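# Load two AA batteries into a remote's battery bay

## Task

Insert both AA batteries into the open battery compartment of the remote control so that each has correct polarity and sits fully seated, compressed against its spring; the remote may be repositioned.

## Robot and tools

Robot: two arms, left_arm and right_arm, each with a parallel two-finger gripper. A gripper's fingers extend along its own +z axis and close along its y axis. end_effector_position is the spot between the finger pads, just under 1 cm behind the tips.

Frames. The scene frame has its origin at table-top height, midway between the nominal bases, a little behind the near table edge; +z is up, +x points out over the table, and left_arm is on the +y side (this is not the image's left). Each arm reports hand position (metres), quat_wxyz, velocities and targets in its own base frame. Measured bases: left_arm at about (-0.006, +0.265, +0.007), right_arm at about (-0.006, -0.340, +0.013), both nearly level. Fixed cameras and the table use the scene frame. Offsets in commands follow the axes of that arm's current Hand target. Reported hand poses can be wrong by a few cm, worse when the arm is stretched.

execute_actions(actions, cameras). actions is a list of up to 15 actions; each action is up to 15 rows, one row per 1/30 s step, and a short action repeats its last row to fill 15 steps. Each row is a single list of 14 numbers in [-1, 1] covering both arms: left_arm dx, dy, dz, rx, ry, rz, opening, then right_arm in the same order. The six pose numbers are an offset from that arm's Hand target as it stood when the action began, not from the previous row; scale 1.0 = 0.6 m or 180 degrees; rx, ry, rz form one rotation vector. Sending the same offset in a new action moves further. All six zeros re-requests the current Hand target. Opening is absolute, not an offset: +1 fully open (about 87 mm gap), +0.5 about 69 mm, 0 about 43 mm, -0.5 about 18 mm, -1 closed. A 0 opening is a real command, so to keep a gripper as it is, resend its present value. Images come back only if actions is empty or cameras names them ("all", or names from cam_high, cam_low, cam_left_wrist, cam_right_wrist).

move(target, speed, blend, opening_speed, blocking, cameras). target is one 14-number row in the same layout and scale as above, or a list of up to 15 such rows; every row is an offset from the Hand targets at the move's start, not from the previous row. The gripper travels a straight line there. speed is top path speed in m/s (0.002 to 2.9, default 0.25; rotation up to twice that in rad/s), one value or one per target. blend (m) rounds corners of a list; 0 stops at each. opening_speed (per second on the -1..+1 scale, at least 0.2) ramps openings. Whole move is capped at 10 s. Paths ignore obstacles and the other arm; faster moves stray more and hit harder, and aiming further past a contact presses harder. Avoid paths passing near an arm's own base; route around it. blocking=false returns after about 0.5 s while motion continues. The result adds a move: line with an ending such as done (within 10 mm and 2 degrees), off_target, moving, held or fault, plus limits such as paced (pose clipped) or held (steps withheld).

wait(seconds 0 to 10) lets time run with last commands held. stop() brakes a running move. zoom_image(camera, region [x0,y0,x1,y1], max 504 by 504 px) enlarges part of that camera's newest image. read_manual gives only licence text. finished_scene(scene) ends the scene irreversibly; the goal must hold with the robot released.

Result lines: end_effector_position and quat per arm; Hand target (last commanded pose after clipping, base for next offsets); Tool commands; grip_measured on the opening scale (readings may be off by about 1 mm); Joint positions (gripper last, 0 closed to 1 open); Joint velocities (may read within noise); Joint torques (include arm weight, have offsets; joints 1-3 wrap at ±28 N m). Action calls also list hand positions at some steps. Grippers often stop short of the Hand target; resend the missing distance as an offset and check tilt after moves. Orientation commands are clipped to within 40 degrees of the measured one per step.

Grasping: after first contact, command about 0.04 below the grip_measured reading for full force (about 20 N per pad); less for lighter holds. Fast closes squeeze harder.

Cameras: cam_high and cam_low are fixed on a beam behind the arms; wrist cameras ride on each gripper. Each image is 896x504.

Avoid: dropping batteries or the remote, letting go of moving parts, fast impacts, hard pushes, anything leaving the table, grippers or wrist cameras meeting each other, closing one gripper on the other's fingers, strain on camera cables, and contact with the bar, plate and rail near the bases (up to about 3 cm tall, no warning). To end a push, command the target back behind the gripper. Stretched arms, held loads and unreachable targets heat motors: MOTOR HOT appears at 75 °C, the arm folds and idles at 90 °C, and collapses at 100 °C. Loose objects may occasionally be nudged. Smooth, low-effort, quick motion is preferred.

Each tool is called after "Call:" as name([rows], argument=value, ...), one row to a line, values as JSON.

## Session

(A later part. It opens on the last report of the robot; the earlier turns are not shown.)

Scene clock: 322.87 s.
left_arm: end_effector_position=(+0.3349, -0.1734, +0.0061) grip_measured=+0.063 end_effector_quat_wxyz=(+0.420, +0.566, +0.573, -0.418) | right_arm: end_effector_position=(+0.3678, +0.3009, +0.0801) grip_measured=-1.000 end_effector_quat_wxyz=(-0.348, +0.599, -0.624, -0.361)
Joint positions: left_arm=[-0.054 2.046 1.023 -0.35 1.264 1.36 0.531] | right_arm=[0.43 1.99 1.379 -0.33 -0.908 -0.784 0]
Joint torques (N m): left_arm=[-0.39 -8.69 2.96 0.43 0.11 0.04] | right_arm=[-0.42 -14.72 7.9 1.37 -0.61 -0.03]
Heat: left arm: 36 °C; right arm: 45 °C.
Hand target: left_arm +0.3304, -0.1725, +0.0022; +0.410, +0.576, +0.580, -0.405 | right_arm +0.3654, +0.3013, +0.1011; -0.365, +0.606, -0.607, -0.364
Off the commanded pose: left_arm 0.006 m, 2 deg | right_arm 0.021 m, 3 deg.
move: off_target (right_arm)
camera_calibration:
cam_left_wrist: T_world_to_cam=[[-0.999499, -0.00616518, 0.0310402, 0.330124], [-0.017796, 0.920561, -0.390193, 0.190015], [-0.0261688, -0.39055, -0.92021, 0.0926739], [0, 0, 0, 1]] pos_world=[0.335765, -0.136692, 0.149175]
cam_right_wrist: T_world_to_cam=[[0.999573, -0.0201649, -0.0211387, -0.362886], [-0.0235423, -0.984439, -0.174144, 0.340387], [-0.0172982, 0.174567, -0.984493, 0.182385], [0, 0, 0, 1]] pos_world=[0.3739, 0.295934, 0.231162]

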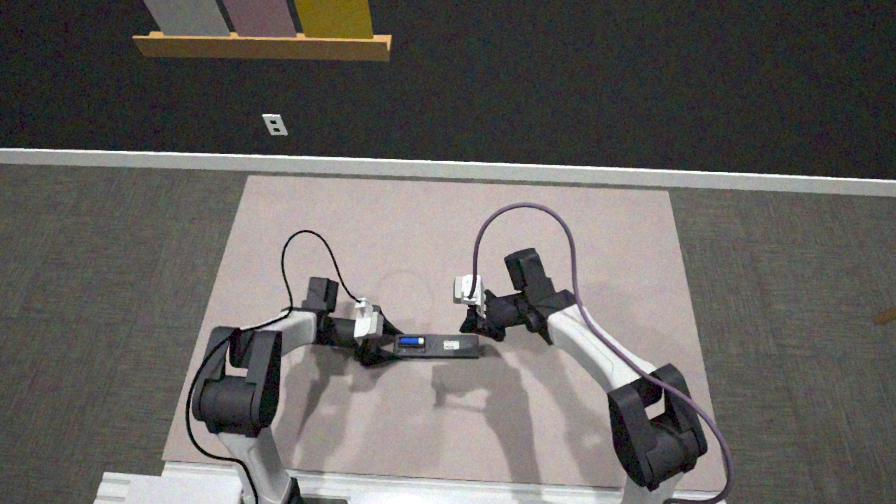

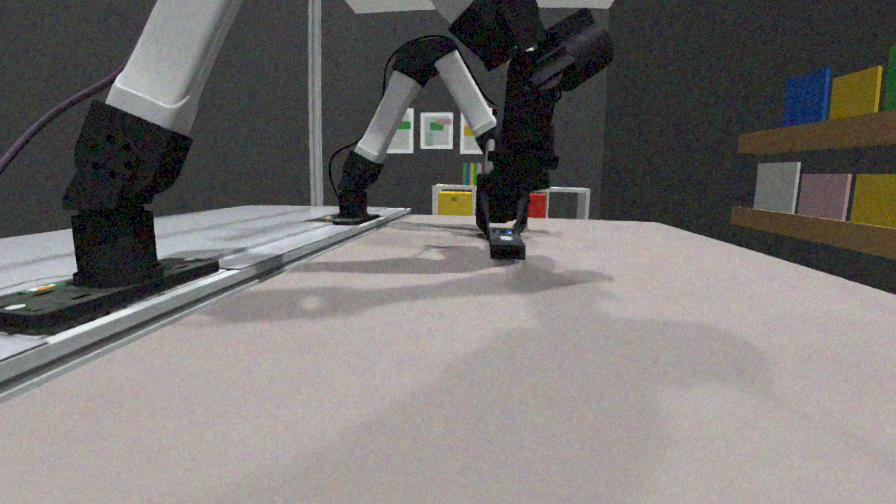

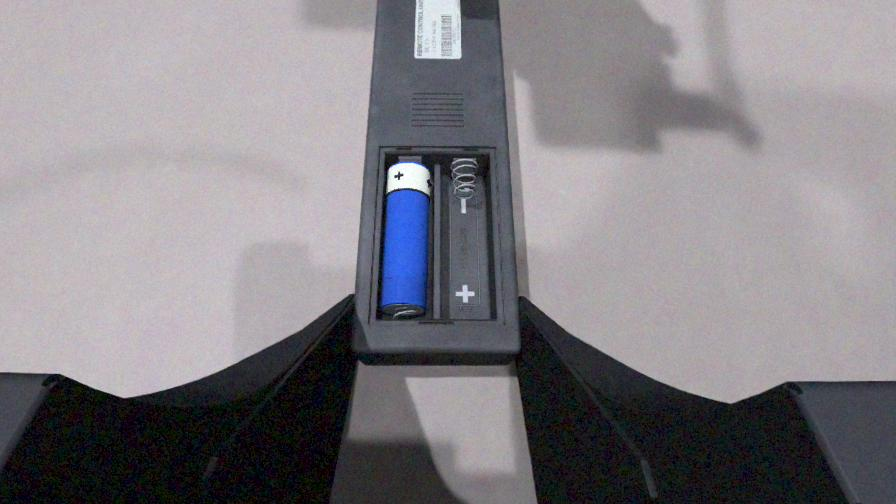

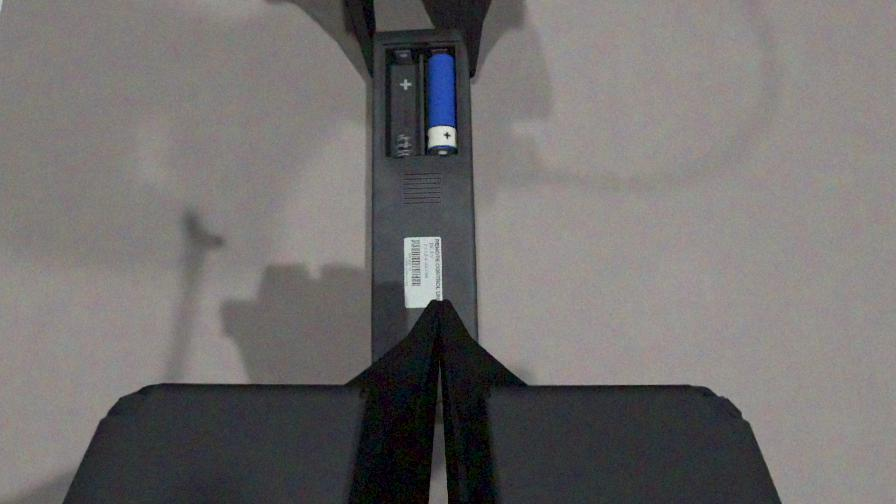

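Call:
move([
  [0,0,0,0,0,0,0.02,0.0169,0.0067,-0.0326,0,0,0,0.5],
  [0,0,0,0,0,0,0.02,0.11,0.0067,0.013,0,0,0,0.5],
], speed=[0.12,0.1], opening_speed=2, cameras=["cam_right_wrist","cam_high"])

Scene clock: 325.30 s.
left_arm: end_effector_position=(+0.3349, -0.1734, +0.0061) grip_measured=+0.063 end_effector_quat_wxyz=(+0.420, +0.566, +0.573, -0.418) | right_arm: end_effector_position=(+0.3596, +0.2780, +0.0418) grip_measured=+0.500 end_effector_quat_wxyz=(-0.357, +0.606, -0.614, -0.358)
Joint positions: left_arm=[-0.054 2.046 1.023 -0.35 1.264 1.36 0.531] | right_arm=[0.384 1.997 1.221 -0.199 -0.939 -0.863 0.75]
Joint torques (N m): left_arm=[-0.39 -8.68 2.93 0.44 0.1 0.04] | right_arm=[-1.18 -9.33 6.6 1.71 -0.62 0.02]
Heat: left arm: 36 °C; right arm: 45 °C.
Hand target: left_arm +0.3304, -0.1725, +0.0022; +0.410, +0.576, +0.580, -0.405 | right_arm +0.3614, +0.2771, +0.0391; -0.365, +0.606, -0.607, -0.364
Off the commanded pose: left_arm 0.006 m, 2 deg | right_arm 0.003 m, 1 deg.
move: done
camera_calibration:
cam_right_wrist: T_world_to_cam=[[0.999944, -0.00882561, 0.00591436, -0.360383], [-0.00758835, -0.982934, -0.183802, 0.305232], [0.00743559, 0.183747, -0.982946, 0.136946], [0, 0, 0, 1]] pos_world=[0.361661, 0.271679, 0.192844]
Images, in order (width x height): cam_high 896x504, cam_right_wrist 896x504.

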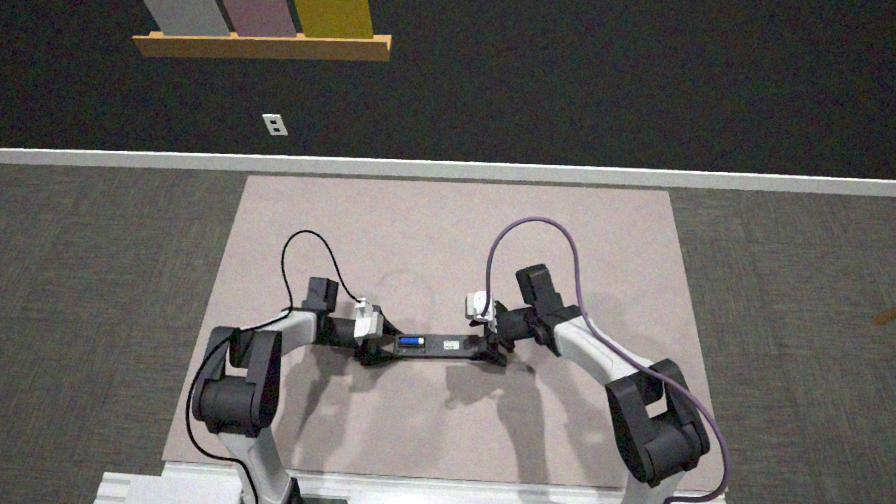

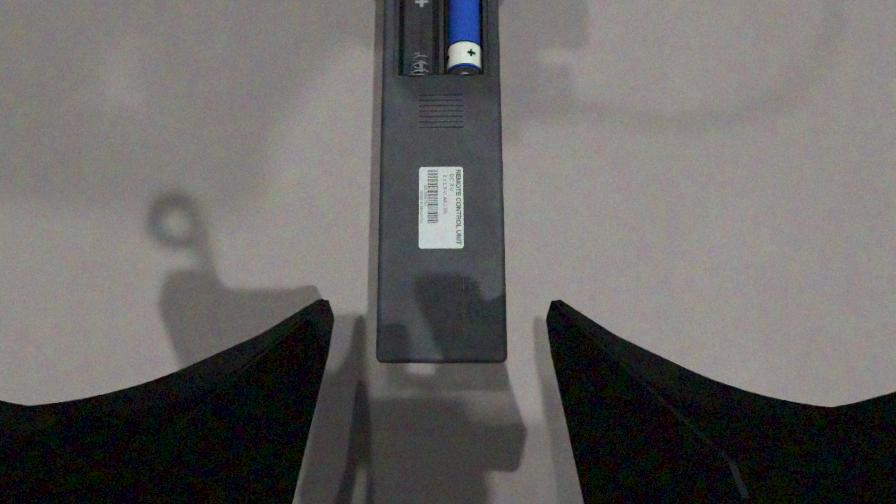

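Call:
move([
  [0,0,0,0,0,0,0.02,0.0543,0,0.028,0,0,0,0.5],
  [0,0,0,0,0,0,0.02,0.0543,0,0.028,0,0,0,0.02],
], speed=0.08, opening_speed=0.5, cameras=["cam_right_wrist"])

Scene clock: 327.73 s.
left_arm: end_effector_position=(+0.3351, -0.1734, +0.0061) grip_measured=+0.063 end_effector_quat_wxyz=(+0.421, +0.566, +0.572, -0.418) | right_arm: end_effector_position=(+0.3598, +0.2786, +0.0080) grip_measured=+0.060 end_effector_quat_wxyz=(-0.360, +0.606, -0.611, -0.361)
Joint positions: left_arm=[-0.054 2.046 1.023 -0.349 1.264 1.36 0.531] | right_arm=[0.382 2.073 1.171 -0.069 -0.949 -0.865 0.53]
Joint torques (N m): left_arm=[-0.39 -8.64 2.92 0.43 0.11 0.04] | right_arm=[-1.07 -9.16 6.16 1.75 -0.54 0.04]
Heat: left arm: 36 °C; right arm: 45 °C.
Hand target: left_arm +0.3304, -0.1725, +0.0022; +0.410, +0.576, +0.580, -0.405 | right_arm +0.3613, +0.2767, +0.0025; -0.365, +0.606, -0.607, -0.364
Off the commanded pose: left_arm 0.006 m, 2 deg | right_arm 0.006 m, 1 deg.
move: done
camera_calibration:
cam_right_wrist: T_world_to_cam=[[0.999956, -0.00391665, 0.00855077, -0.361833], [-0.00219179, -0.981175, -0.193109, 0.297329], [0.00914614, 0.193081, -0.98114, 0.100418], [0, 0, 0, 1]] pos_world=[0.36155, 0.270925, 0.159035]
Images, in order (width x height): cam_right_wrist 896x504.

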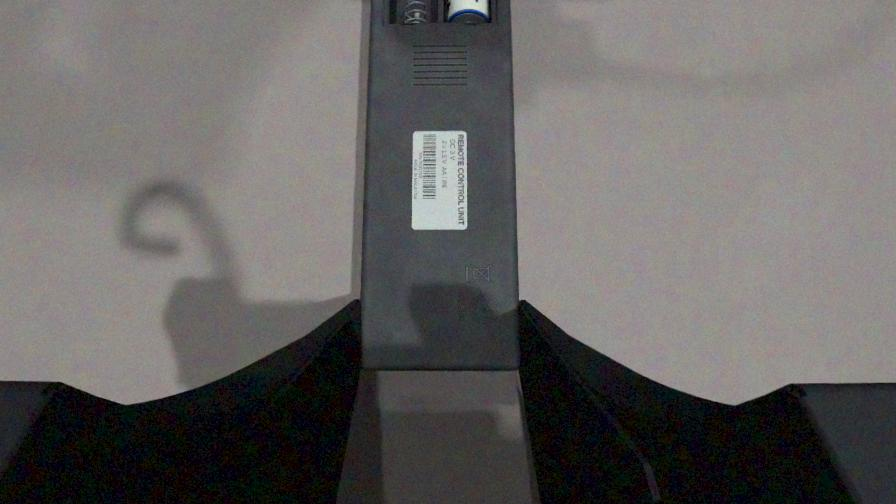

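Call:
move([
  [0,0,0,0,0,0,0.35,0,0,0,0,0,0,0.02],
  [-0.157,0,-0.057,0,0,0,0.35,0,0,0,0,0,0,0.02],
  [-0.163,0.02,-0.236,0,0.139,0,0.35,0,0,0,0,0,0,0.02],
], speed=[0.1,0.12,0.2], blend=[0,0.02,0], opening_speed=0.8, cameras=["cam_left_wrist","cam_high"])

Scene clock: 332.50 s.
left_arm: end_effector_position=(+0.3345, -0.0744, +0.1375) grip_measured=+0.350 end_effector_quat_wxyz=(+0.272, +0.645, +0.658, -0.278) | right_arm: end_effector_position=(+0.3598, +0.2786, +0.0080) grip_measured=+0.060 end_effector_quat_wxyz=(-0.360, +0.606, -0.611, -0.361)
Joint positions: left_arm=[0.067 1.837 1.578 -1.382 0.797 1.648 0.675] | right_arm=[0.382 2.073 1.171 -0.069 -0.949 -0.865 0.53]
Joint torques (N m): left_arm=[0.62 -5.76 9.58 -0.11 0.33 0.11] | right_arm=[-1.06 -9.16 6.15 1.75 -0.54 0.04]
Heat: left arm: 36 °C; right arm: 44 °C.
Hand target: left_arm +0.3411, -0.0717, +0.1419; +0.275, +0.650, +0.655, -0.271 | right_arm +0.3613, +0.2767, +0.0025; -0.365, +0.606, -0.607, -0.364
Off the commanded pose: left_arm 0.008 m, 1 deg | right_arm 0.006 m, 1 deg.
move: done
camera_calibration:
cam_left_wrist: T_world_to_cam=[[-0.998897, -0.0225678, 0.0411716, 0.323508], [-0.0196651, 0.997382, 0.0695925, 0.0933229], [-0.0426344, 0.0687061, -0.996726, 0.302476], [0, 0, 0, 1]] pos_world=[0.337882, -0.10656, 0.281672]
Images, in order (width x height): cam_high 896x504, cam_left_wrist 896x504.

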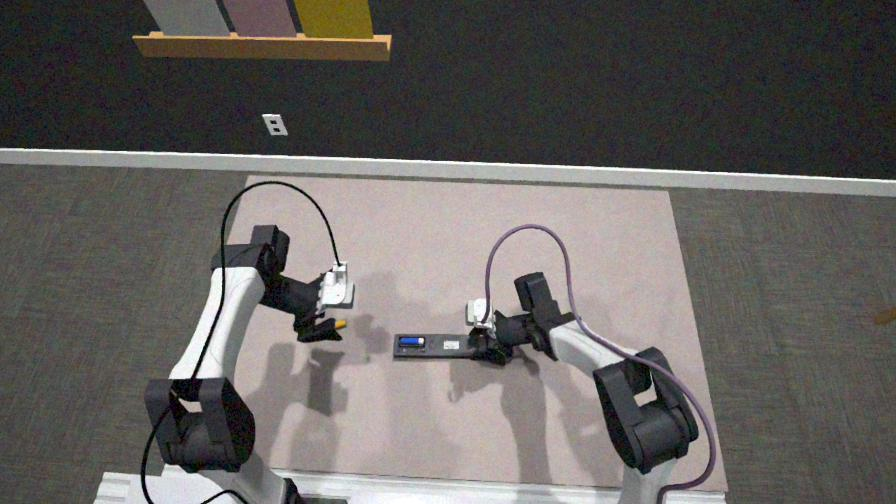

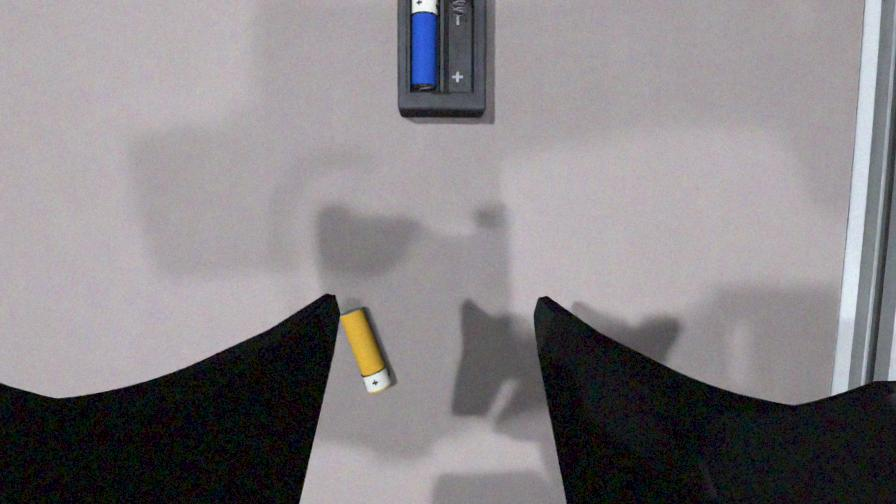

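Call:
move(target=[0.1104,0.0617,-0.0161,-0.0766,0,-0.0766,0.35,0,0,0,0,0,0,0.02], speed=0.2)

Call:
move(target=[0,0,0,0,-0.0833,0,0.35,0,0,0,0,0,0,0.02], speed=0.2, cameras=["cam_left_wrist"])

Scene clock: 334.80 s.
left_arm: end_effector_position=(+0.3776, -0.0199, +0.1096) grip_measured=+0.350 end_effector_quat_wxyz=(+0.321, +0.534, +0.751, -0.220) | right_arm: end_effector_position=(+0.3598, +0.2786, +0.0080) grip_measured=+0.060 end_effector_quat_wxyz=(-0.360, +0.606, -0.611, -0.361)
Joint positions: left_arm=[0.203 1.837 1.464 -1.046 0.789 1.376 0.675] | right_arm=[0.382 2.073 1.171 -0.069 -0.949 -0.865 0.53]
Joint torques (N m): left_arm=[0.5 -5.97 5.31 0.56 0.32 -0.06] | right_arm=[-1.07 -9.16 6.13 1.75 -0.54 0.04]
Heat: left arm: 36 °C; right arm: 44 °C.
Hand target: left_arm +0.3778, -0.0180, +0.1016; +0.317, +0.529, +0.755, -0.221 | right_arm +0.3613, +0.2767, +0.0025; -0.365, +0.606, -0.607, -0.364
Off the commanded pose: left_arm 0.008 m, 1 deg | right_arm 0.006 m, 1 deg.
move: done

Scene clock: 336.23 s.
left_arm: end_effector_position=(+0.3767, -0.0180, +0.1065) grip_measured=+0.350 end_effector_quat_wxyz=(+0.408, +0.497, +0.711, -0.285) | right_arm: end_effector_position=(+0.3598, +0.2786, +0.0080) grip_measured=+0.060 end_effector_quat_wxyz=(-0.360, +0.606, -0.611, -0.361)
Joint positions: left_arm=[0.305 1.868 1.384 -1.008 1.04 1.48 0.675] | right_arm=[0.382 2.073 1.171 -0.069 -0.949 -0.865 0.53]
Joint torques (N m): left_arm=[0.57 -6.05 5.27 0.44 0.56 0.12] | right_arm=[-1.06 -9.16 6.15 1.74 -0.53 0.03]
Heat: left arm: 36 °C; right arm: 44 °C.
Hand target: left_arm +0.3778, -0.0180, +0.1016; +0.412, +0.496, +0.708, -0.288 | right_arm +0.3613, +0.2767, +0.0025; -0.365, +0.606, -0.607, -0.364
Off the commanded pose: left_arm 0.005 m, 1 deg | right_arm 0.006 m, 1 deg.
move: done
camera_calibration:
cam_left_wrist: T_world_to_cam=[[-0.937391, -0.347137, 0.0281683, 0.340528], [-0.346651, 0.922148, -0.171684, 0.187502], [0.0336225, -0.1707, -0.984749, 0.235202], [0, 0, 0, 1]] pos_world=[0.376298, -0.0145454, 0.254214]
Images, in order (width x height): cam_left_wrist 896x504.

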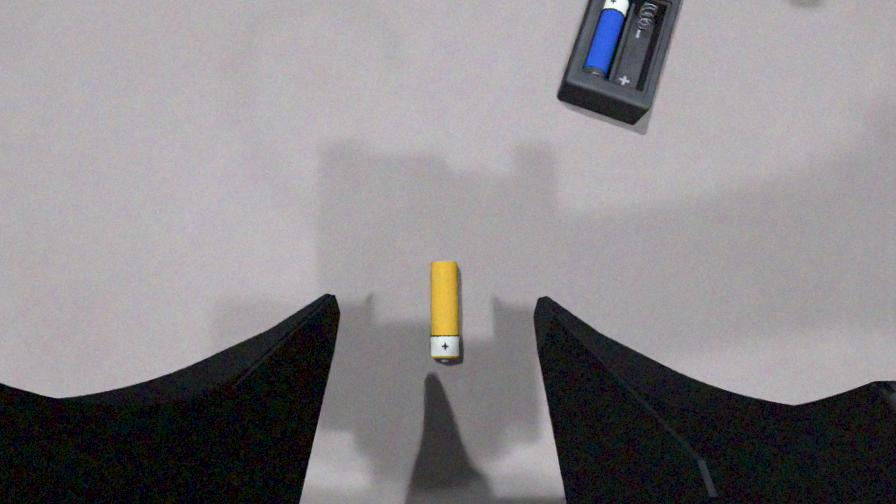

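Call:
move(target=[0.1423,-0.005,0.0822,0,0,0,0.35,0,0,0,0,0,0,0.02], speed=0.1, cameras=["cam_left_wrist"])

Scene clock: 338.23 s.
left_arm: end_effector_position=(+0.3773, -0.0194, +0.0099) grip_measured=+0.350 end_effector_quat_wxyz=(+0.414, +0.499, +0.706, -0.285) | right_arm: end_effector_position=(+0.3598, +0.2786, +0.0080) grip_measured=+0.060 end_effector_quat_wxyz=(-0.360, +0.606, -0.611, -0.361)
Joint positions: left_arm=[0.305 2.019 1.168 -0.635 1.052 1.486 0.675] | right_arm=[0.382 2.073 1.171 -0.069 -0.949 -0.865 0.53]
Joint torques (N m): left_arm=[0.4 -6.28 4.25 0.44 0.47 0] | right_arm=[-1.07 -9.16 6.15 1.74 -0.54 0.04]
Heat: left arm: 36 °C; right arm: 44 °C.
Hand target: left_arm +0.3753, -0.0198, +0.0031; +0.412, +0.496, +0.708, -0.288 | right_arm +0.3613, +0.2767, +0.0025; -0.365, +0.606, -0.607, -0.364
Off the commanded pose: left_arm 0.007 m, 1 deg | right_arm 0.006 m, 1 deg.
move: done
camera_calibration:
cam_left_wrist: T_world_to_cam=[[-0.939167, -0.343023, 0.0173463, 0.344198], [-0.340217, 0.922182, -0.18394, 0.170081], [0.0470991, -0.178651, -0.982784, 0.134529], [0, 0, 0, 1]] pos_world=[0.374787, -0.0147436, 0.157527]
Images, in order (width x height): cam_left_wrist 896x504.

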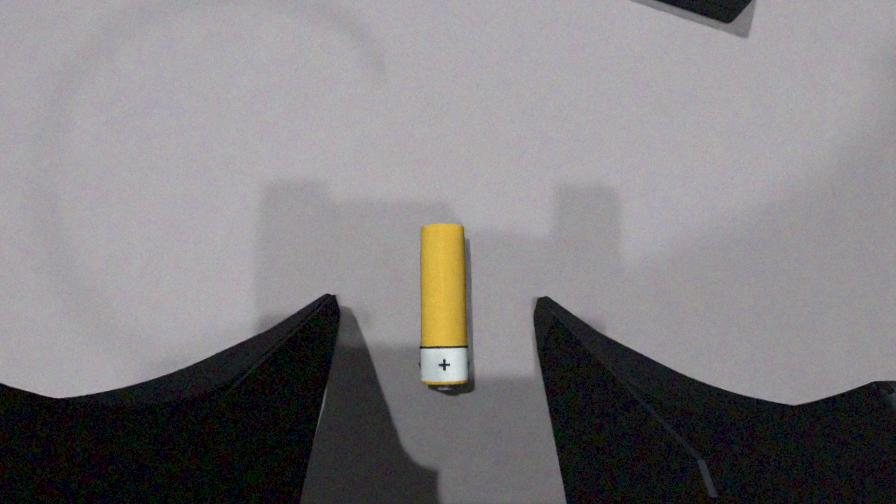

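Call:
move([
  [0.0036,0.002,0.0021,0,0,0,0.35,0,0,0,0,0,0,0.02],
  [0.0036,0.002,0.0021,0,0,0,-0.76,0,0,0,0,0,0,0.02],
], speed=0.05, opening_speed=0.7)

Call:
move(target=[-0.13,0,-0.075,0,0,0,-0.76,0,0,0,0,0,0,0.02], speed=0.1, cameras=["cam_left_wrist"])

Scene clock: 340.83 s.
left_arm: end_effector_position=(+0.3785, -0.0200, +0.0092) grip_measured=-0.619 end_effector_quat_wxyz=(+0.417, +0.498, +0.704, -0.286) | right_arm: end_effector_position=(+0.3598, +0.2786, +0.0080) grip_measured=+0.060 end_effector_quat_wxyz=(-0.360, +0.606, -0.611, -0.361)
Joint positions: left_arm=[0.305 2.025 1.168 -0.627 1.059 1.486 0.191] | right_arm=[0.382 2.073 1.171 -0.069 -0.949 -0.865 0.53]
Joint torques (N m): left_arm=[0.4 -6.04 4.42 0.45 0.4 -0.01] | right_arm=[-1.07 -9.17 6.15 1.74 -0.53 0.04]
Heat: left arm: 36 °C; right arm: 44 °C.
Hand target: left_arm +0.3765, -0.0193, +0.0006; +0.413, +0.496, +0.708, -0.288 | right_arm +0.3613, +0.2767, +0.0025; -0.365, +0.606, -0.607, -0.364
Off the commanded pose: left_arm 0.009 m, 1 deg | right_arm 0.006 m, 1 deg.
move: done

Scene clock: 342.53 s.
left_arm: end_effector_position=(+0.3673, -0.0228, +0.0708) grip_measured=-0.619 end_effector_quat_wxyz=(+0.397, +0.484, +0.716, -0.309) | right_arm: end_effector_position=(+0.3598, +0.2786, +0.0080) grip_measured=+0.060 end_effector_quat_wxyz=(-0.360, +0.606, -0.611, -0.361)
Joint positions: left_arm=[0.305 1.919 1.296 -0.933 1.054 1.485 0.191] | right_arm=[0.382 2.073 1.171 -0.069 -0.949 -0.865 0.53]
Joint torques (N m): left_arm=[0.5 -9.88 9.16 0.05 0.46 0.04] | right_arm=[-1.06 -9.16 6.15 1.74 -0.54 0.04]
Heat: left arm: 36 °C; right arm: 44 °C.
Hand target: left_arm +0.3762, -0.0188, +0.0907; +0.413, +0.496, +0.708, -0.288 | right_arm +0.3613, +0.2767, +0.0025; -0.365, +0.606, -0.607, -0.364
Off the commanded pose: left_arm 0.022 m, 3 deg | right_arm 0.006 m, 1 deg.
move: off_target (left_arm)
camera_calibration:
cam_left_wrist: T_world_to_cam=[[-0.935513, -0.342439, 0.0869024, 0.326359], [-0.352872, 0.917705, -0.182479, 0.185586], [-0.0172628, -0.201377, -0.979362, 0.21718], [0, 0, 0, 1]] pos_world=[0.37455, -0.0148202, 0.218202]
Images, in order (width x height): cam_left_wrist 896x504.

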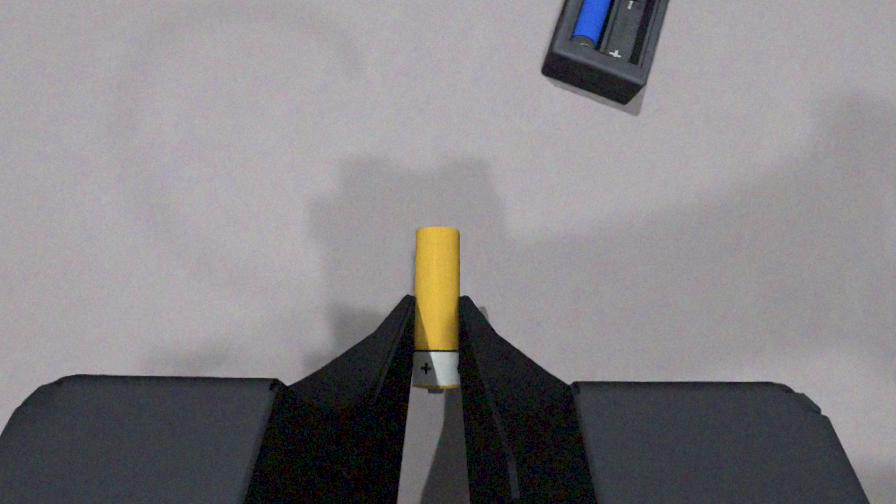

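Call:
move(target=[-0.02,0,-0.01,0.0938,0,0.0542,-0.76,0,0,0,0,0,0,0.02], speed=0.2)

Call:
move(target=[0,0,0,0,0.1,0,-0.76,0,0,0,0,0,0,0.02], speed=0.2, cameras=["cam_left_wrist"])

Scene clock: 344.37 s.
left_arm: end_effector_position=(+0.3716, -0.0178, +0.1009) grip_measured=-0.619 end_effector_quat_wxyz=(+0.362, +0.599, +0.626, -0.344) | right_arm: end_effector_position=(+0.3598, +0.2786, +0.0080) grip_measured=+0.060 end_effector_quat_wxyz=(-0.360, +0.606, -0.611, -0.361)
Joint positions: left_arm=[0.3 2.144 1.734 -1.569 0.993 2.049 0.191] | right_arm=[0.382 2.073 1.171 -0.069 -0.949 -0.865 0.53]
Joint torques (N m): left_arm=[-0.39 -7.35 8.8 -0.69 0.37 0.12] | right_arm=[-1.07 -9.17 6.13 1.74 -0.54 0.04]
Heat: left arm: 36 °C; right arm: 43 °C.
Hand target: left_arm +0.3764, -0.0193, +0.1040; +0.358, +0.609, +0.613, -0.353 | right_arm +0.3613, +0.2767, +0.0025; -0.365, +0.606, -0.607, -0.364
Off the commanded pose: left_arm 0.006 m, 2 deg | right_arm 0.006 m, 1 deg.
joint sent to its limit (left arm) — joint 4 (wrist pitch), lower limit. The joint targets still meet the commanded pose.
move: done

Scene clock: 345.93 s.
left_arm: end_effector_position=(+0.3694, -0.0190, +0.0862) grip_measured=-0.619 end_effector_quat_wxyz=(+0.242, +0.645, +0.668, -0.280) | right_arm: end_effector_position=(+0.3598, +0.2786, +0.0080) grip_measured=+0.060 end_effector_quat_wxyz=(-0.360, +0.606, -0.611, -0.361)
Joint positions: left_arm=[0.187 2.088 1.734 -1.44 0.732 1.808 0.191] | right_arm=[0.382 2.073 1.171 -0.069 -0.949 -0.865 0.53]
Joint torques (N m): left_arm=[-0.2 -11.71 7.24 -0.12 0.32 -0.05] | right_arm=[-1.07 -9.17 6.15 1.74 -0.53 0.04]
Heat: left arm: 36 °C; right arm: 43 °C.
Hand target: left_arm +0.3764, -0.0194, +0.1040; +0.258, +0.657, +0.662, -0.253 | right_arm +0.3613, +0.2767, +0.0025; -0.365, +0.606, -0.607, -0.364
Off the commanded pose: left_arm 0.019 m, 4 deg | right_arm 0.006 m, 1 deg.
move: off_target (left_arm)
camera_calibration:
cam_left_wrist: T_world_to_cam=[[-0.995937, -0.0211216, 0.0875364, 0.356574], [-0.011235, 0.993652, 0.111933, 0.0354224], [-0.089345, 0.110494, -0.989853, 0.266477], [0, 0, 0, 1]] pos_world=[0.379332, -0.0571104, 0.228595]
Images, in order (width x height): cam_left_wrist 896x504.

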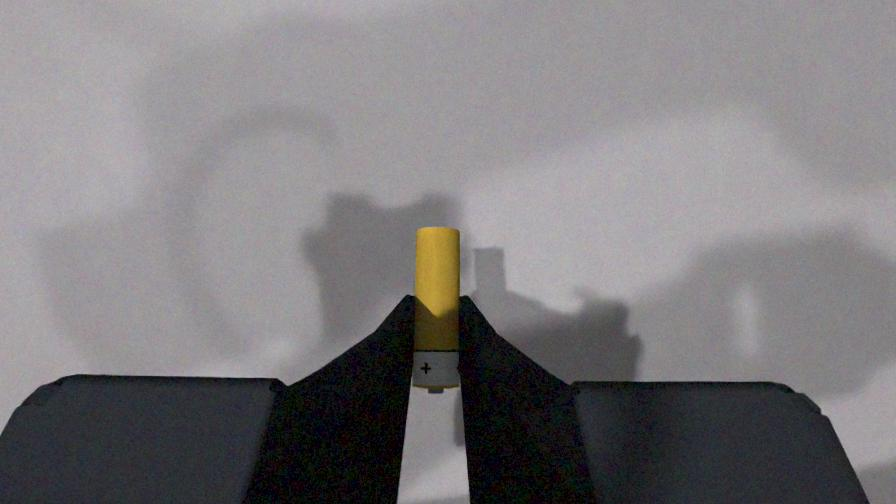

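Call:
move(target=[-0.2118,-0.078,0.1907,0,0,0,-0.76,0,0,0,0,0,0,0.02], speed=0.2, cameras=["cam_left_wrist","cam_right_wrist","cam_high"])

Call:
zoom_image(camera="cam_left_wrist", region=[330, 200, 550, 420])

Scene clock: 347.80 s.
left_arm: end_effector_position=(+0.3296, -0.1905, +0.0936) grip_measured=-0.619 end_effector_quat_wxyz=(+0.240, +0.654, +0.666, -0.265) | right_arm: end_effector_position=(+0.3598, +0.2786, +0.0080) grip_measured=+0.060 end_effector_quat_wxyz=(-0.360, +0.606, -0.611, -0.361)
Joint positions: left_arm=[-0.302 1.826 1.407 -0.925 0.701 1.168 0.191] | right_arm=[0.382 2.073 1.171 -0.069 -0.949 -0.865 0.53]
Joint torques (N m): left_arm=[0.2 -10.15 5.5 0.76 0.31 -0.06] | right_arm=[-1.07 -9.16 6.15 1.74 -0.53 0.04]
Heat: left arm: 36 °C; right arm: 43 °C.
Hand target: left_arm +0.3312, -0.1907, +0.1051; +0.258, +0.657, +0.662, -0.253 | right_arm +0.3613, +0.2767, +0.0025; -0.365, +0.606, -0.607, -0.364
Off the commanded pose: left_arm 0.011 m, 3 deg | right_arm 0.006 m, 1 deg.
move: off_target (left_arm)
camera_calibration:
cam_left_wrist: T_world_to_cam=[[-0.997787, -0.0147721, 0.0648288, 0.316688], [-0.00565006, 0.990319, 0.138697, 0.199588], [-0.06625, 0.138024, -0.988211, 0.286734], [0, 0, 0, 1]] pos_world=[0.336111, -0.232553, 0.23514]
cam_right_wrist: T_world_to_cam=[[0.999956, -0.00391665, 0.00855077, -0.361833], [-0.00219179, -0.981175, -0.193109, 0.297329], [0.00914614, 0.193081, -0.98114, 0.100418], [0, 0, 0, 1]] pos_world=[0.36155, 0.270925, 0.159035]
Images, in order (width x height): cam_high 896x504, cam_left_wrist 896x504, cam_right_wrist 896x504.

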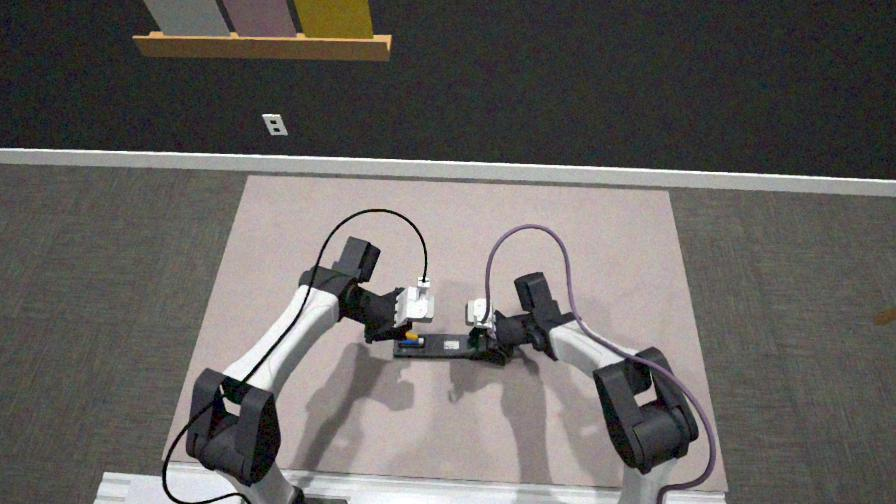

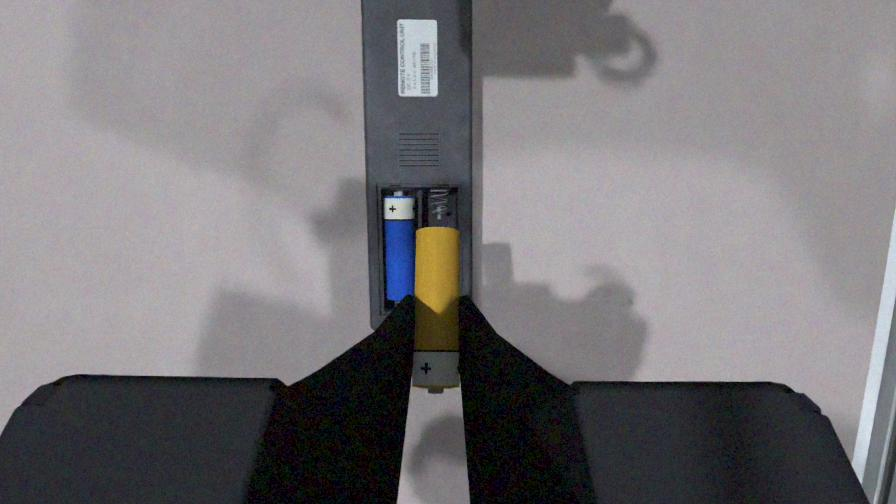

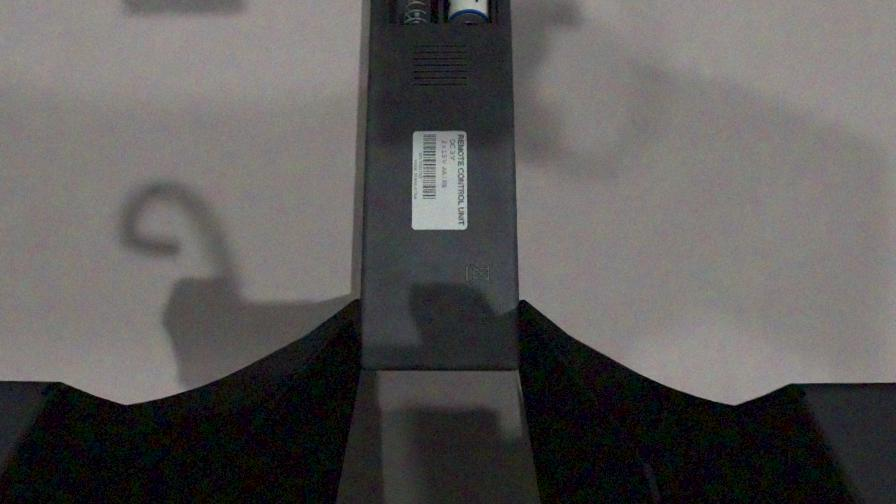

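Scaled by 2.291 from the camera's 896x504 image, which has a finer 1280x720 frame.

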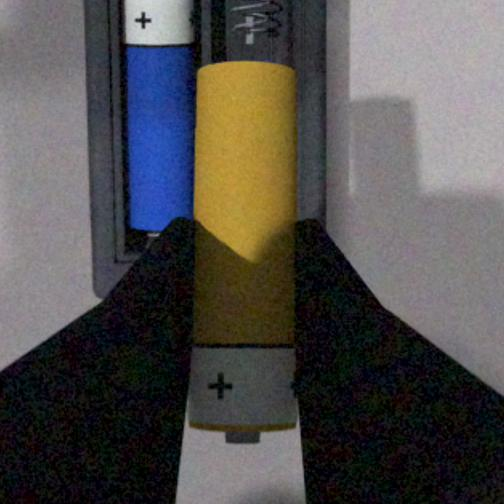

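Call:
move(target=[0.074,-0.0117,0.0747,0,0,0,-0.76,0,0,0,0,0,0,0.02], speed=0.08, cameras=["cam_left_wrist","cam_low"])

Call:
zoom_image(camera="cam_left_wrist", region=[330, 140, 550, 360])

Scene clock: 349.60 s.
left_arm: end_effector_position=(+0.3234, -0.1883, +0.0440) grip_measured=-0.619 end_effector_quat_wxyz=(+0.255, +0.658, +0.661, -0.256) | right_arm: end_effector_position=(+0.3598, +0.2786, +0.0080) grip_measured=+0.060 end_effector_quat_wxyz=(-0.360, +0.606, -0.611, -0.361)
Joint positions: left_arm=[-0.302 1.824 1.194 -0.676 0.699 1.167 0.191] | right_arm=[0.382 2.073 1.171 -0.069 -0.949 -0.865 0.53]
Joint torques (N m): left_arm=[0.31 -6.82 5.27 0.8 0.31 -0.06] | right_arm=[-1.07 -9.16 6.15 1.74 -0.53 0.04]
Heat: left arm: 37 °C; right arm: 43 °C.
Hand target: left_arm +0.3243, -0.1882, +0.0420; +0.258, +0.657, +0.662, -0.253 | right_arm +0.3613, +0.2767, +0.0025; -0.365, +0.606, -0.607, -0.364
Off the commanded pose: left_arm 0.002 m, 1 deg | right_arm 0.006 m, 1 deg.
move: done
camera_calibration:
cam_left_wrist: T_world_to_cam=[[-0.999473, -0.0149892, 0.0287892, 0.315714], [-0.0111644, 0.991621, 0.128699, 0.20671], [-0.030477, 0.128309, -0.991266, 0.22365], [0, 0, 0, 1]] pos_world=[0.324672, -0.228942, 0.186004]
Images, in order (width x height): cam_low 896x504, cam_left_wrist 896x504.

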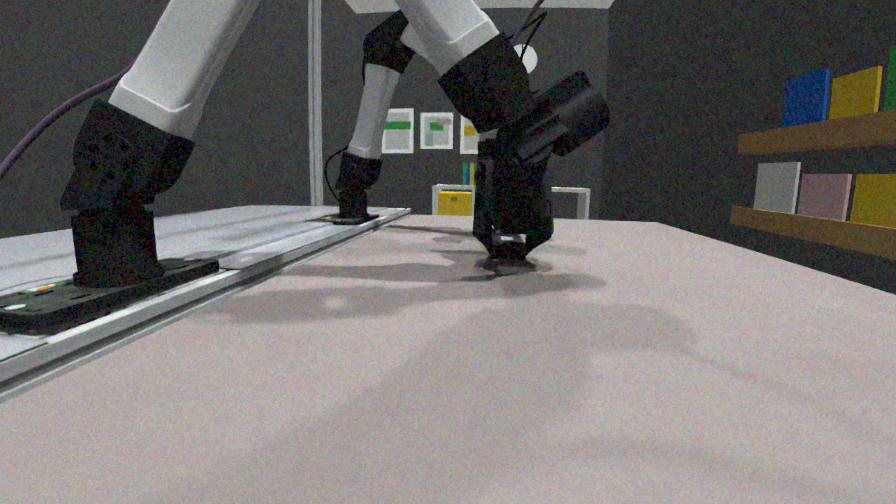

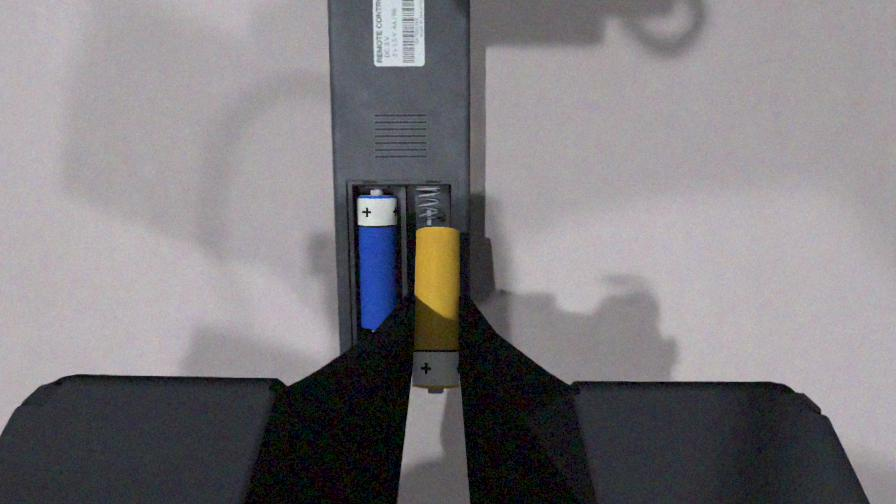

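Scaled by 2.291 from the camera's 896x504 image, which has a finer 1280x720 frame.

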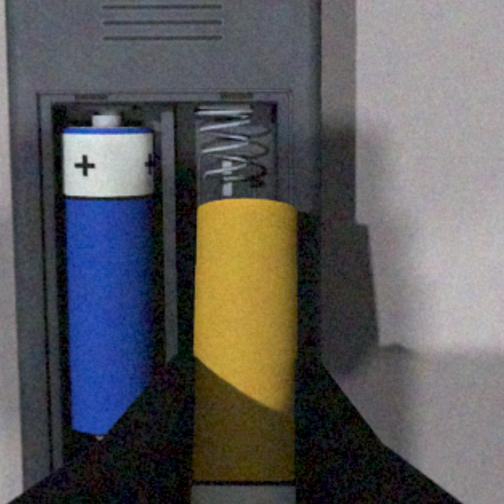

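Call:
move(target=[0.0215,0.001,0.0165,0,0,0,-0.76,0,0,0,0,0,0,0.02], speed=0.04, cameras=["cam_left_wrist"])

Call:
zoom_image(camera="cam_left_wrist", region=[330, 120, 550, 340])

Scene clock: 350.70 s.
left_arm: end_effector_position=(+0.3243, -0.1876, +0.0329) grip_measured=-0.619 end_effector_quat_wxyz=(+0.259, +0.658, +0.660, -0.254) | right_arm: end_effector_position=(+0.3598, +0.2786, +0.0080) grip_measured=+0.060 end_effector_quat_wxyz=(-0.360, +0.606, -0.611, -0.361)
Joint positions: left_arm=[-0.299 1.837 1.161 -0.621 0.699 1.167 0.191] | right_arm=[0.382 2.073 1.171 -0.069 -0.949 -0.865 0.53]
Joint torques (N m): left_arm=[0.76 -5.82 4.97 0.83 0.33 0.06] | right_arm=[-1.06 -9.16 6.15 1.74 -0.53 0.04]
Heat: left arm: 36 °C; right arm: 43 °C.
Hand target: left_arm +0.3249, -0.1853, +0.0259; +0.258, +0.657, +0.662, -0.253 | right_arm +0.3613, +0.2767, +0.0025; -0.365, +0.606, -0.607, -0.364
Off the commanded pose: left_arm 0.007 m, 0 deg | right_arm 0.006 m, 1 deg.
move: done
camera_calibration:
cam_left_wrist: T_world_to_cam=[[-0.999629, -0.0175971, 0.0207661, 0.316895], [-0.0148411, 0.991904, 0.126123, 0.208821], [-0.0228174, 0.125769, -0.991797, 0.209756], [0, 0, 0, 1]] pos_world=[0.324663, -0.227934, 0.175118]
Images, in order (width x height): cam_left_wrist 896x504.

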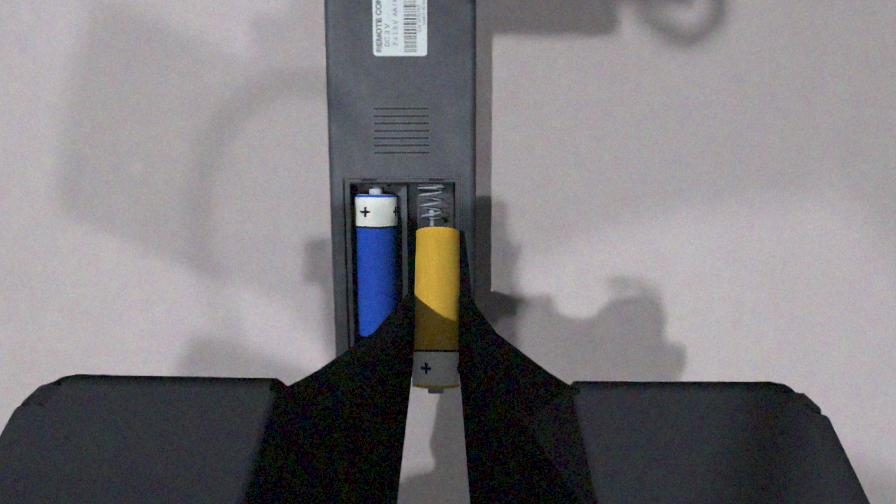

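Scaled by 2.291 from the camera's 896x504 image, which has a finer 1280x720 frame.

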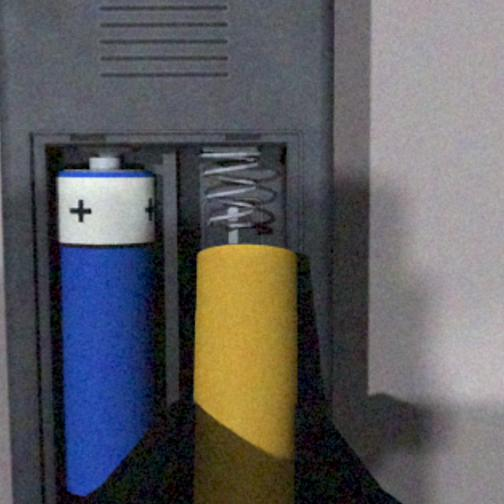

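Call:
move(target=[0.0060,0.001,0.0085,0,0,0,-0.76,0,0,0,0,0,0,0.02], speed=0.04, cameras=["cam_left_wrist"])

Call:
zoom_image(camera="cam_left_wrist", region=[330, 120, 550, 340])

Scene clock: 351.53 s.
left_arm: end_effector_position=(+0.3259, -0.1880, +0.0276) grip_measured=-0.619 end_effector_quat_wxyz=(+0.261, +0.658, +0.660, -0.253) | right_arm: end_effector_position=(+0.3598, +0.2786, +0.0080) grip_measured=+0.060 end_effector_quat_wxyz=(-0.360, +0.606, -0.611, -0.361)
Joint positions: left_arm=[-0.299 1.848 1.151 -0.596 0.699 1.167 0.191] | right_arm=[0.382 2.073 1.171 -0.069 -0.949 -0.865 0.53]
Joint torques (N m): left_arm=[0.59 -5.7 4.93 0.83 0.33 0.04] | right_arm=[-1.07 -9.16 6.13 1.74 -0.53 0.04]
Heat: left arm: 36 °C; right arm: 43 °C.
Hand target: left_arm +0.3256, -0.1861, +0.0197; +0.258, +0.657, +0.662, -0.253 | right_arm +0.3613, +0.2767, +0.0025; -0.365, +0.606, -0.607, -0.364
Off the commanded pose: left_arm 0.008 m, 0 deg | right_arm 0.006 m, 1 deg.
move: done
camera_calibration:
cam_left_wrist: T_world_to_cam=[[-0.999703, -0.0176155, 0.0168431, 0.318582], [-0.015377, 0.992055, 0.124863, 0.210233], [-0.0189088, 0.124566, -0.992031, 0.202958], [0, 0, 0, 1]] pos_world=[0.325558, -0.228233, 0.169724]
Images, in order (width x height): cam_left_wrist 896x504.

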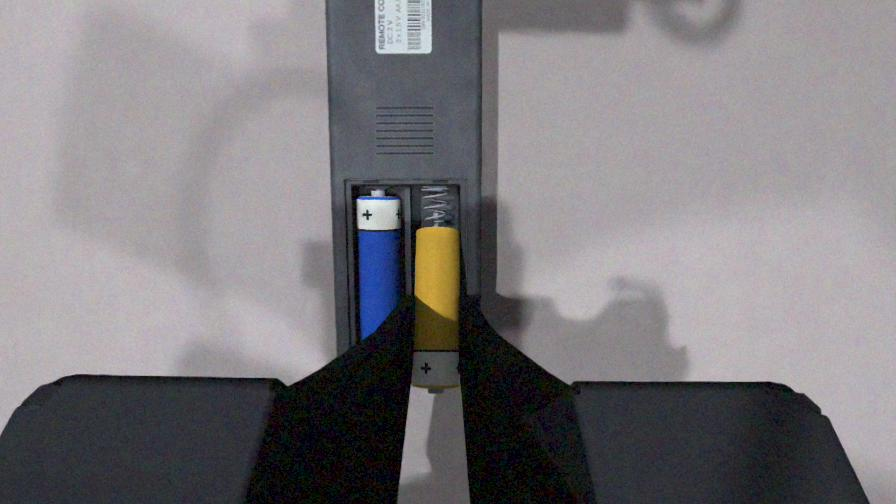

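Scaled by 2.291 from the camera's 896x504 image, which has a finer 1280x720 frame.

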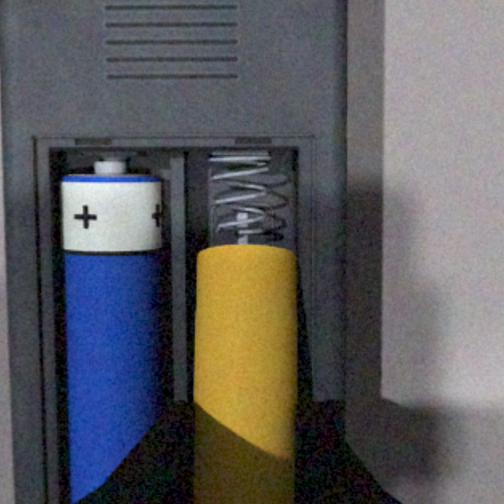

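Call:
move(target=[-0.0115,-0.007,0.017,0,0,0,-0.8,0,0,0,0,0,0,0.02], speed=0.03, cameras=["cam_left_wrist"])

Call:
zoom_image(camera="cam_left_wrist", region=[330, 120, 550, 340])

Scene clock: 352.60 s.
left_arm: end_effector_position=(+0.3274, -0.1942, +0.0263) grip_measured=-0.619 end_effector_quat_wxyz=(+0.266, +0.654, +0.662, -0.251) | right_arm: end_effector_position=(+0.3607, +0.2775, +0.0080) grip_measured=+0.060 end_effector_quat_wxyz=(-0.360, +0.605, -0.612, -0.361)
Joint positions: left_arm=[-0.315 1.848 1.14 -0.554 0.694 1.13 0.191] | right_arm=[0.379 2.073 1.171 -0.069 -0.949 -0.865 0.53]
Joint torques (N m): left_arm=[-1.02 -5.87 4.31 0.92 0.28 -0.06] | right_arm=[-0.77 -9.16 6.15 1.74 -0.53 0.04]
Heat: left arm: 36 °C; right arm: 43 °C.
Hand target: left_arm +0.3215, -0.1982, +0.0168; +0.258, +0.657, +0.662, -0.253 | right_arm +0.3613, +0.2767, +0.0025; -0.365, +0.606, -0.607, -0.364
Off the commanded pose: left_arm 0.012 m, 1 deg | right_arm 0.006 m, 1 deg.
move: off_target (left_arm)
camera_calibration:
cam_left_wrist: T_world_to_cam=[[-0.999482, -0.0304592, 0.0104367, 0.317704], [-0.029002, 0.992462, 0.119068, 0.22124], [-0.0139847, 0.118703, -0.992831, 0.199725], [0, 0, 0, 1]] pos_world=[0.326748, -0.233604, 0.168635]
Images, in order (width x height): cam_left_wrist 896x504.

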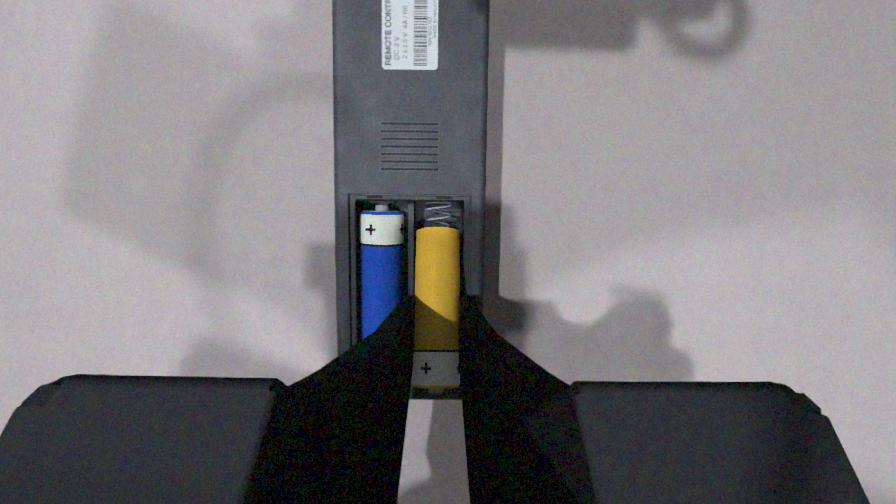

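Scaled by 2.291 from the camera's 896x504 image, which has a finer 1280x720 frame.

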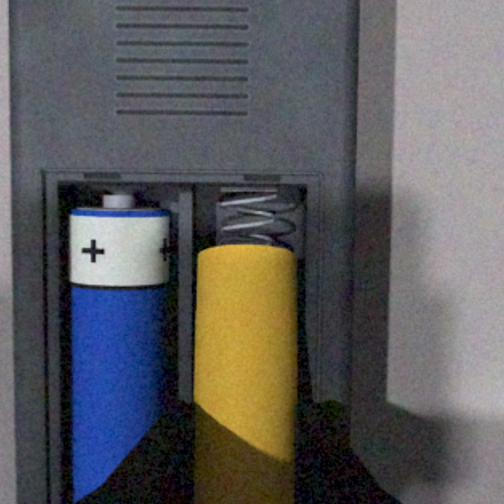

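Call:
move(target=[-0.009,-0.005,0.0125,0,0,0,-0.85,0,0,0,0,0,0,0.02], speed=0.03, cameras=["cam_left_wrist"])

Call:
zoom_image(camera="cam_left_wrist", region=[330, 180, 550, 400])

Scene clock: 353.73 s.
left_arm: end_effector_position=(+0.3309, -0.1998, +0.0260) grip_measured=-0.619 end_effector_quat_wxyz=(+0.270, +0.653, +0.665, -0.241) | right_arm: end_effector_position=(+0.3616, +0.2764, +0.0081) grip_measured=+0.060 end_effector_quat_wxyz=(-0.361, +0.604, -0.612, -0.360)
Joint positions: left_arm=[-0.335 1.848 1.139 -0.519 0.671 1.098 0.191] | right_arm=[0.376 2.073 1.171 -0.069 -0.95 -0.865 0.53]
Joint torques (N m): left_arm=[-1.61 -5.87 3.56 0.92 0.4 -0.06] | right_arm=[-0.43 -9.16 6.15 1.74 -0.53 0.04]
Heat: left arm: 36 °C; right arm: 43 °C.
Hand target: left_arm +0.3186, -0.2073, +0.0149; +0.258, +0.657, +0.662, -0.253 | right_arm +0.3613, +0.2767, +0.0025; -0.365, +0.606, -0.607, -0.364
Off the commanded pose: left_arm 0.018 m, 2 deg | right_arm 0.006 m, 1 deg.
move: off_target (left_arm)
camera_calibration:
cam_left_wrist: T_world_to_cam=[[-0.999102, -0.0418828, -0.00644227, 0.319042], [-0.0423626, 0.990918, 0.127621, 0.230783], [0.00103863, 0.12778, -0.991802, 0.196978], [0, 0, 0, 1]] pos_world=[0.328327, -0.240494, 0.167966]
Images, in order (width x height): cam_left_wrist 896x504.

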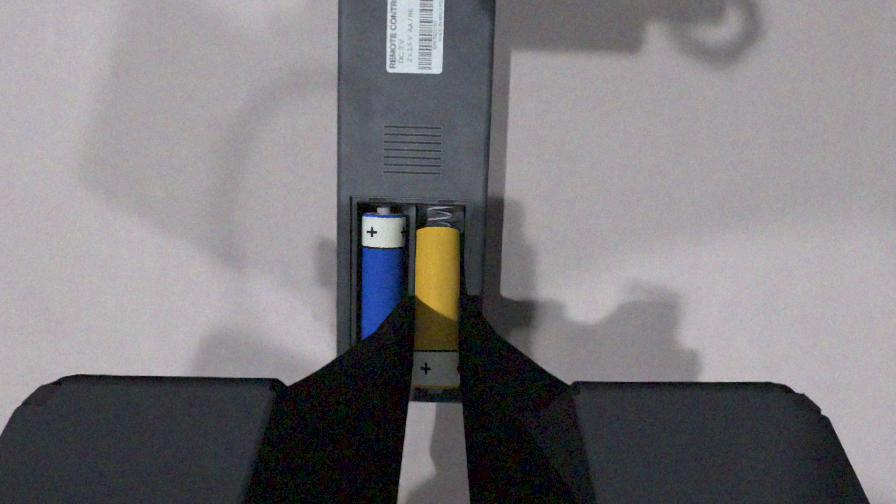

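Scaled by 2.291 from the camera's 896x504 image, which has a finer 1280x720 frame.

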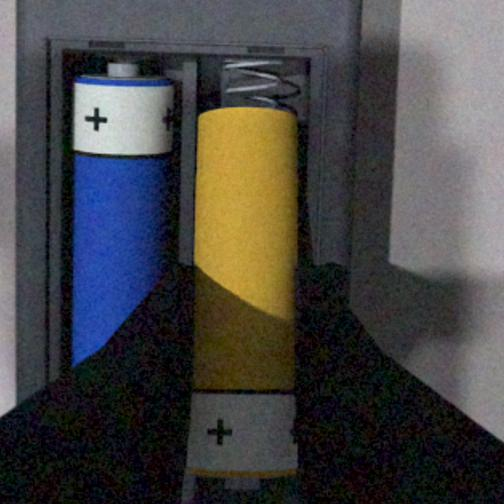

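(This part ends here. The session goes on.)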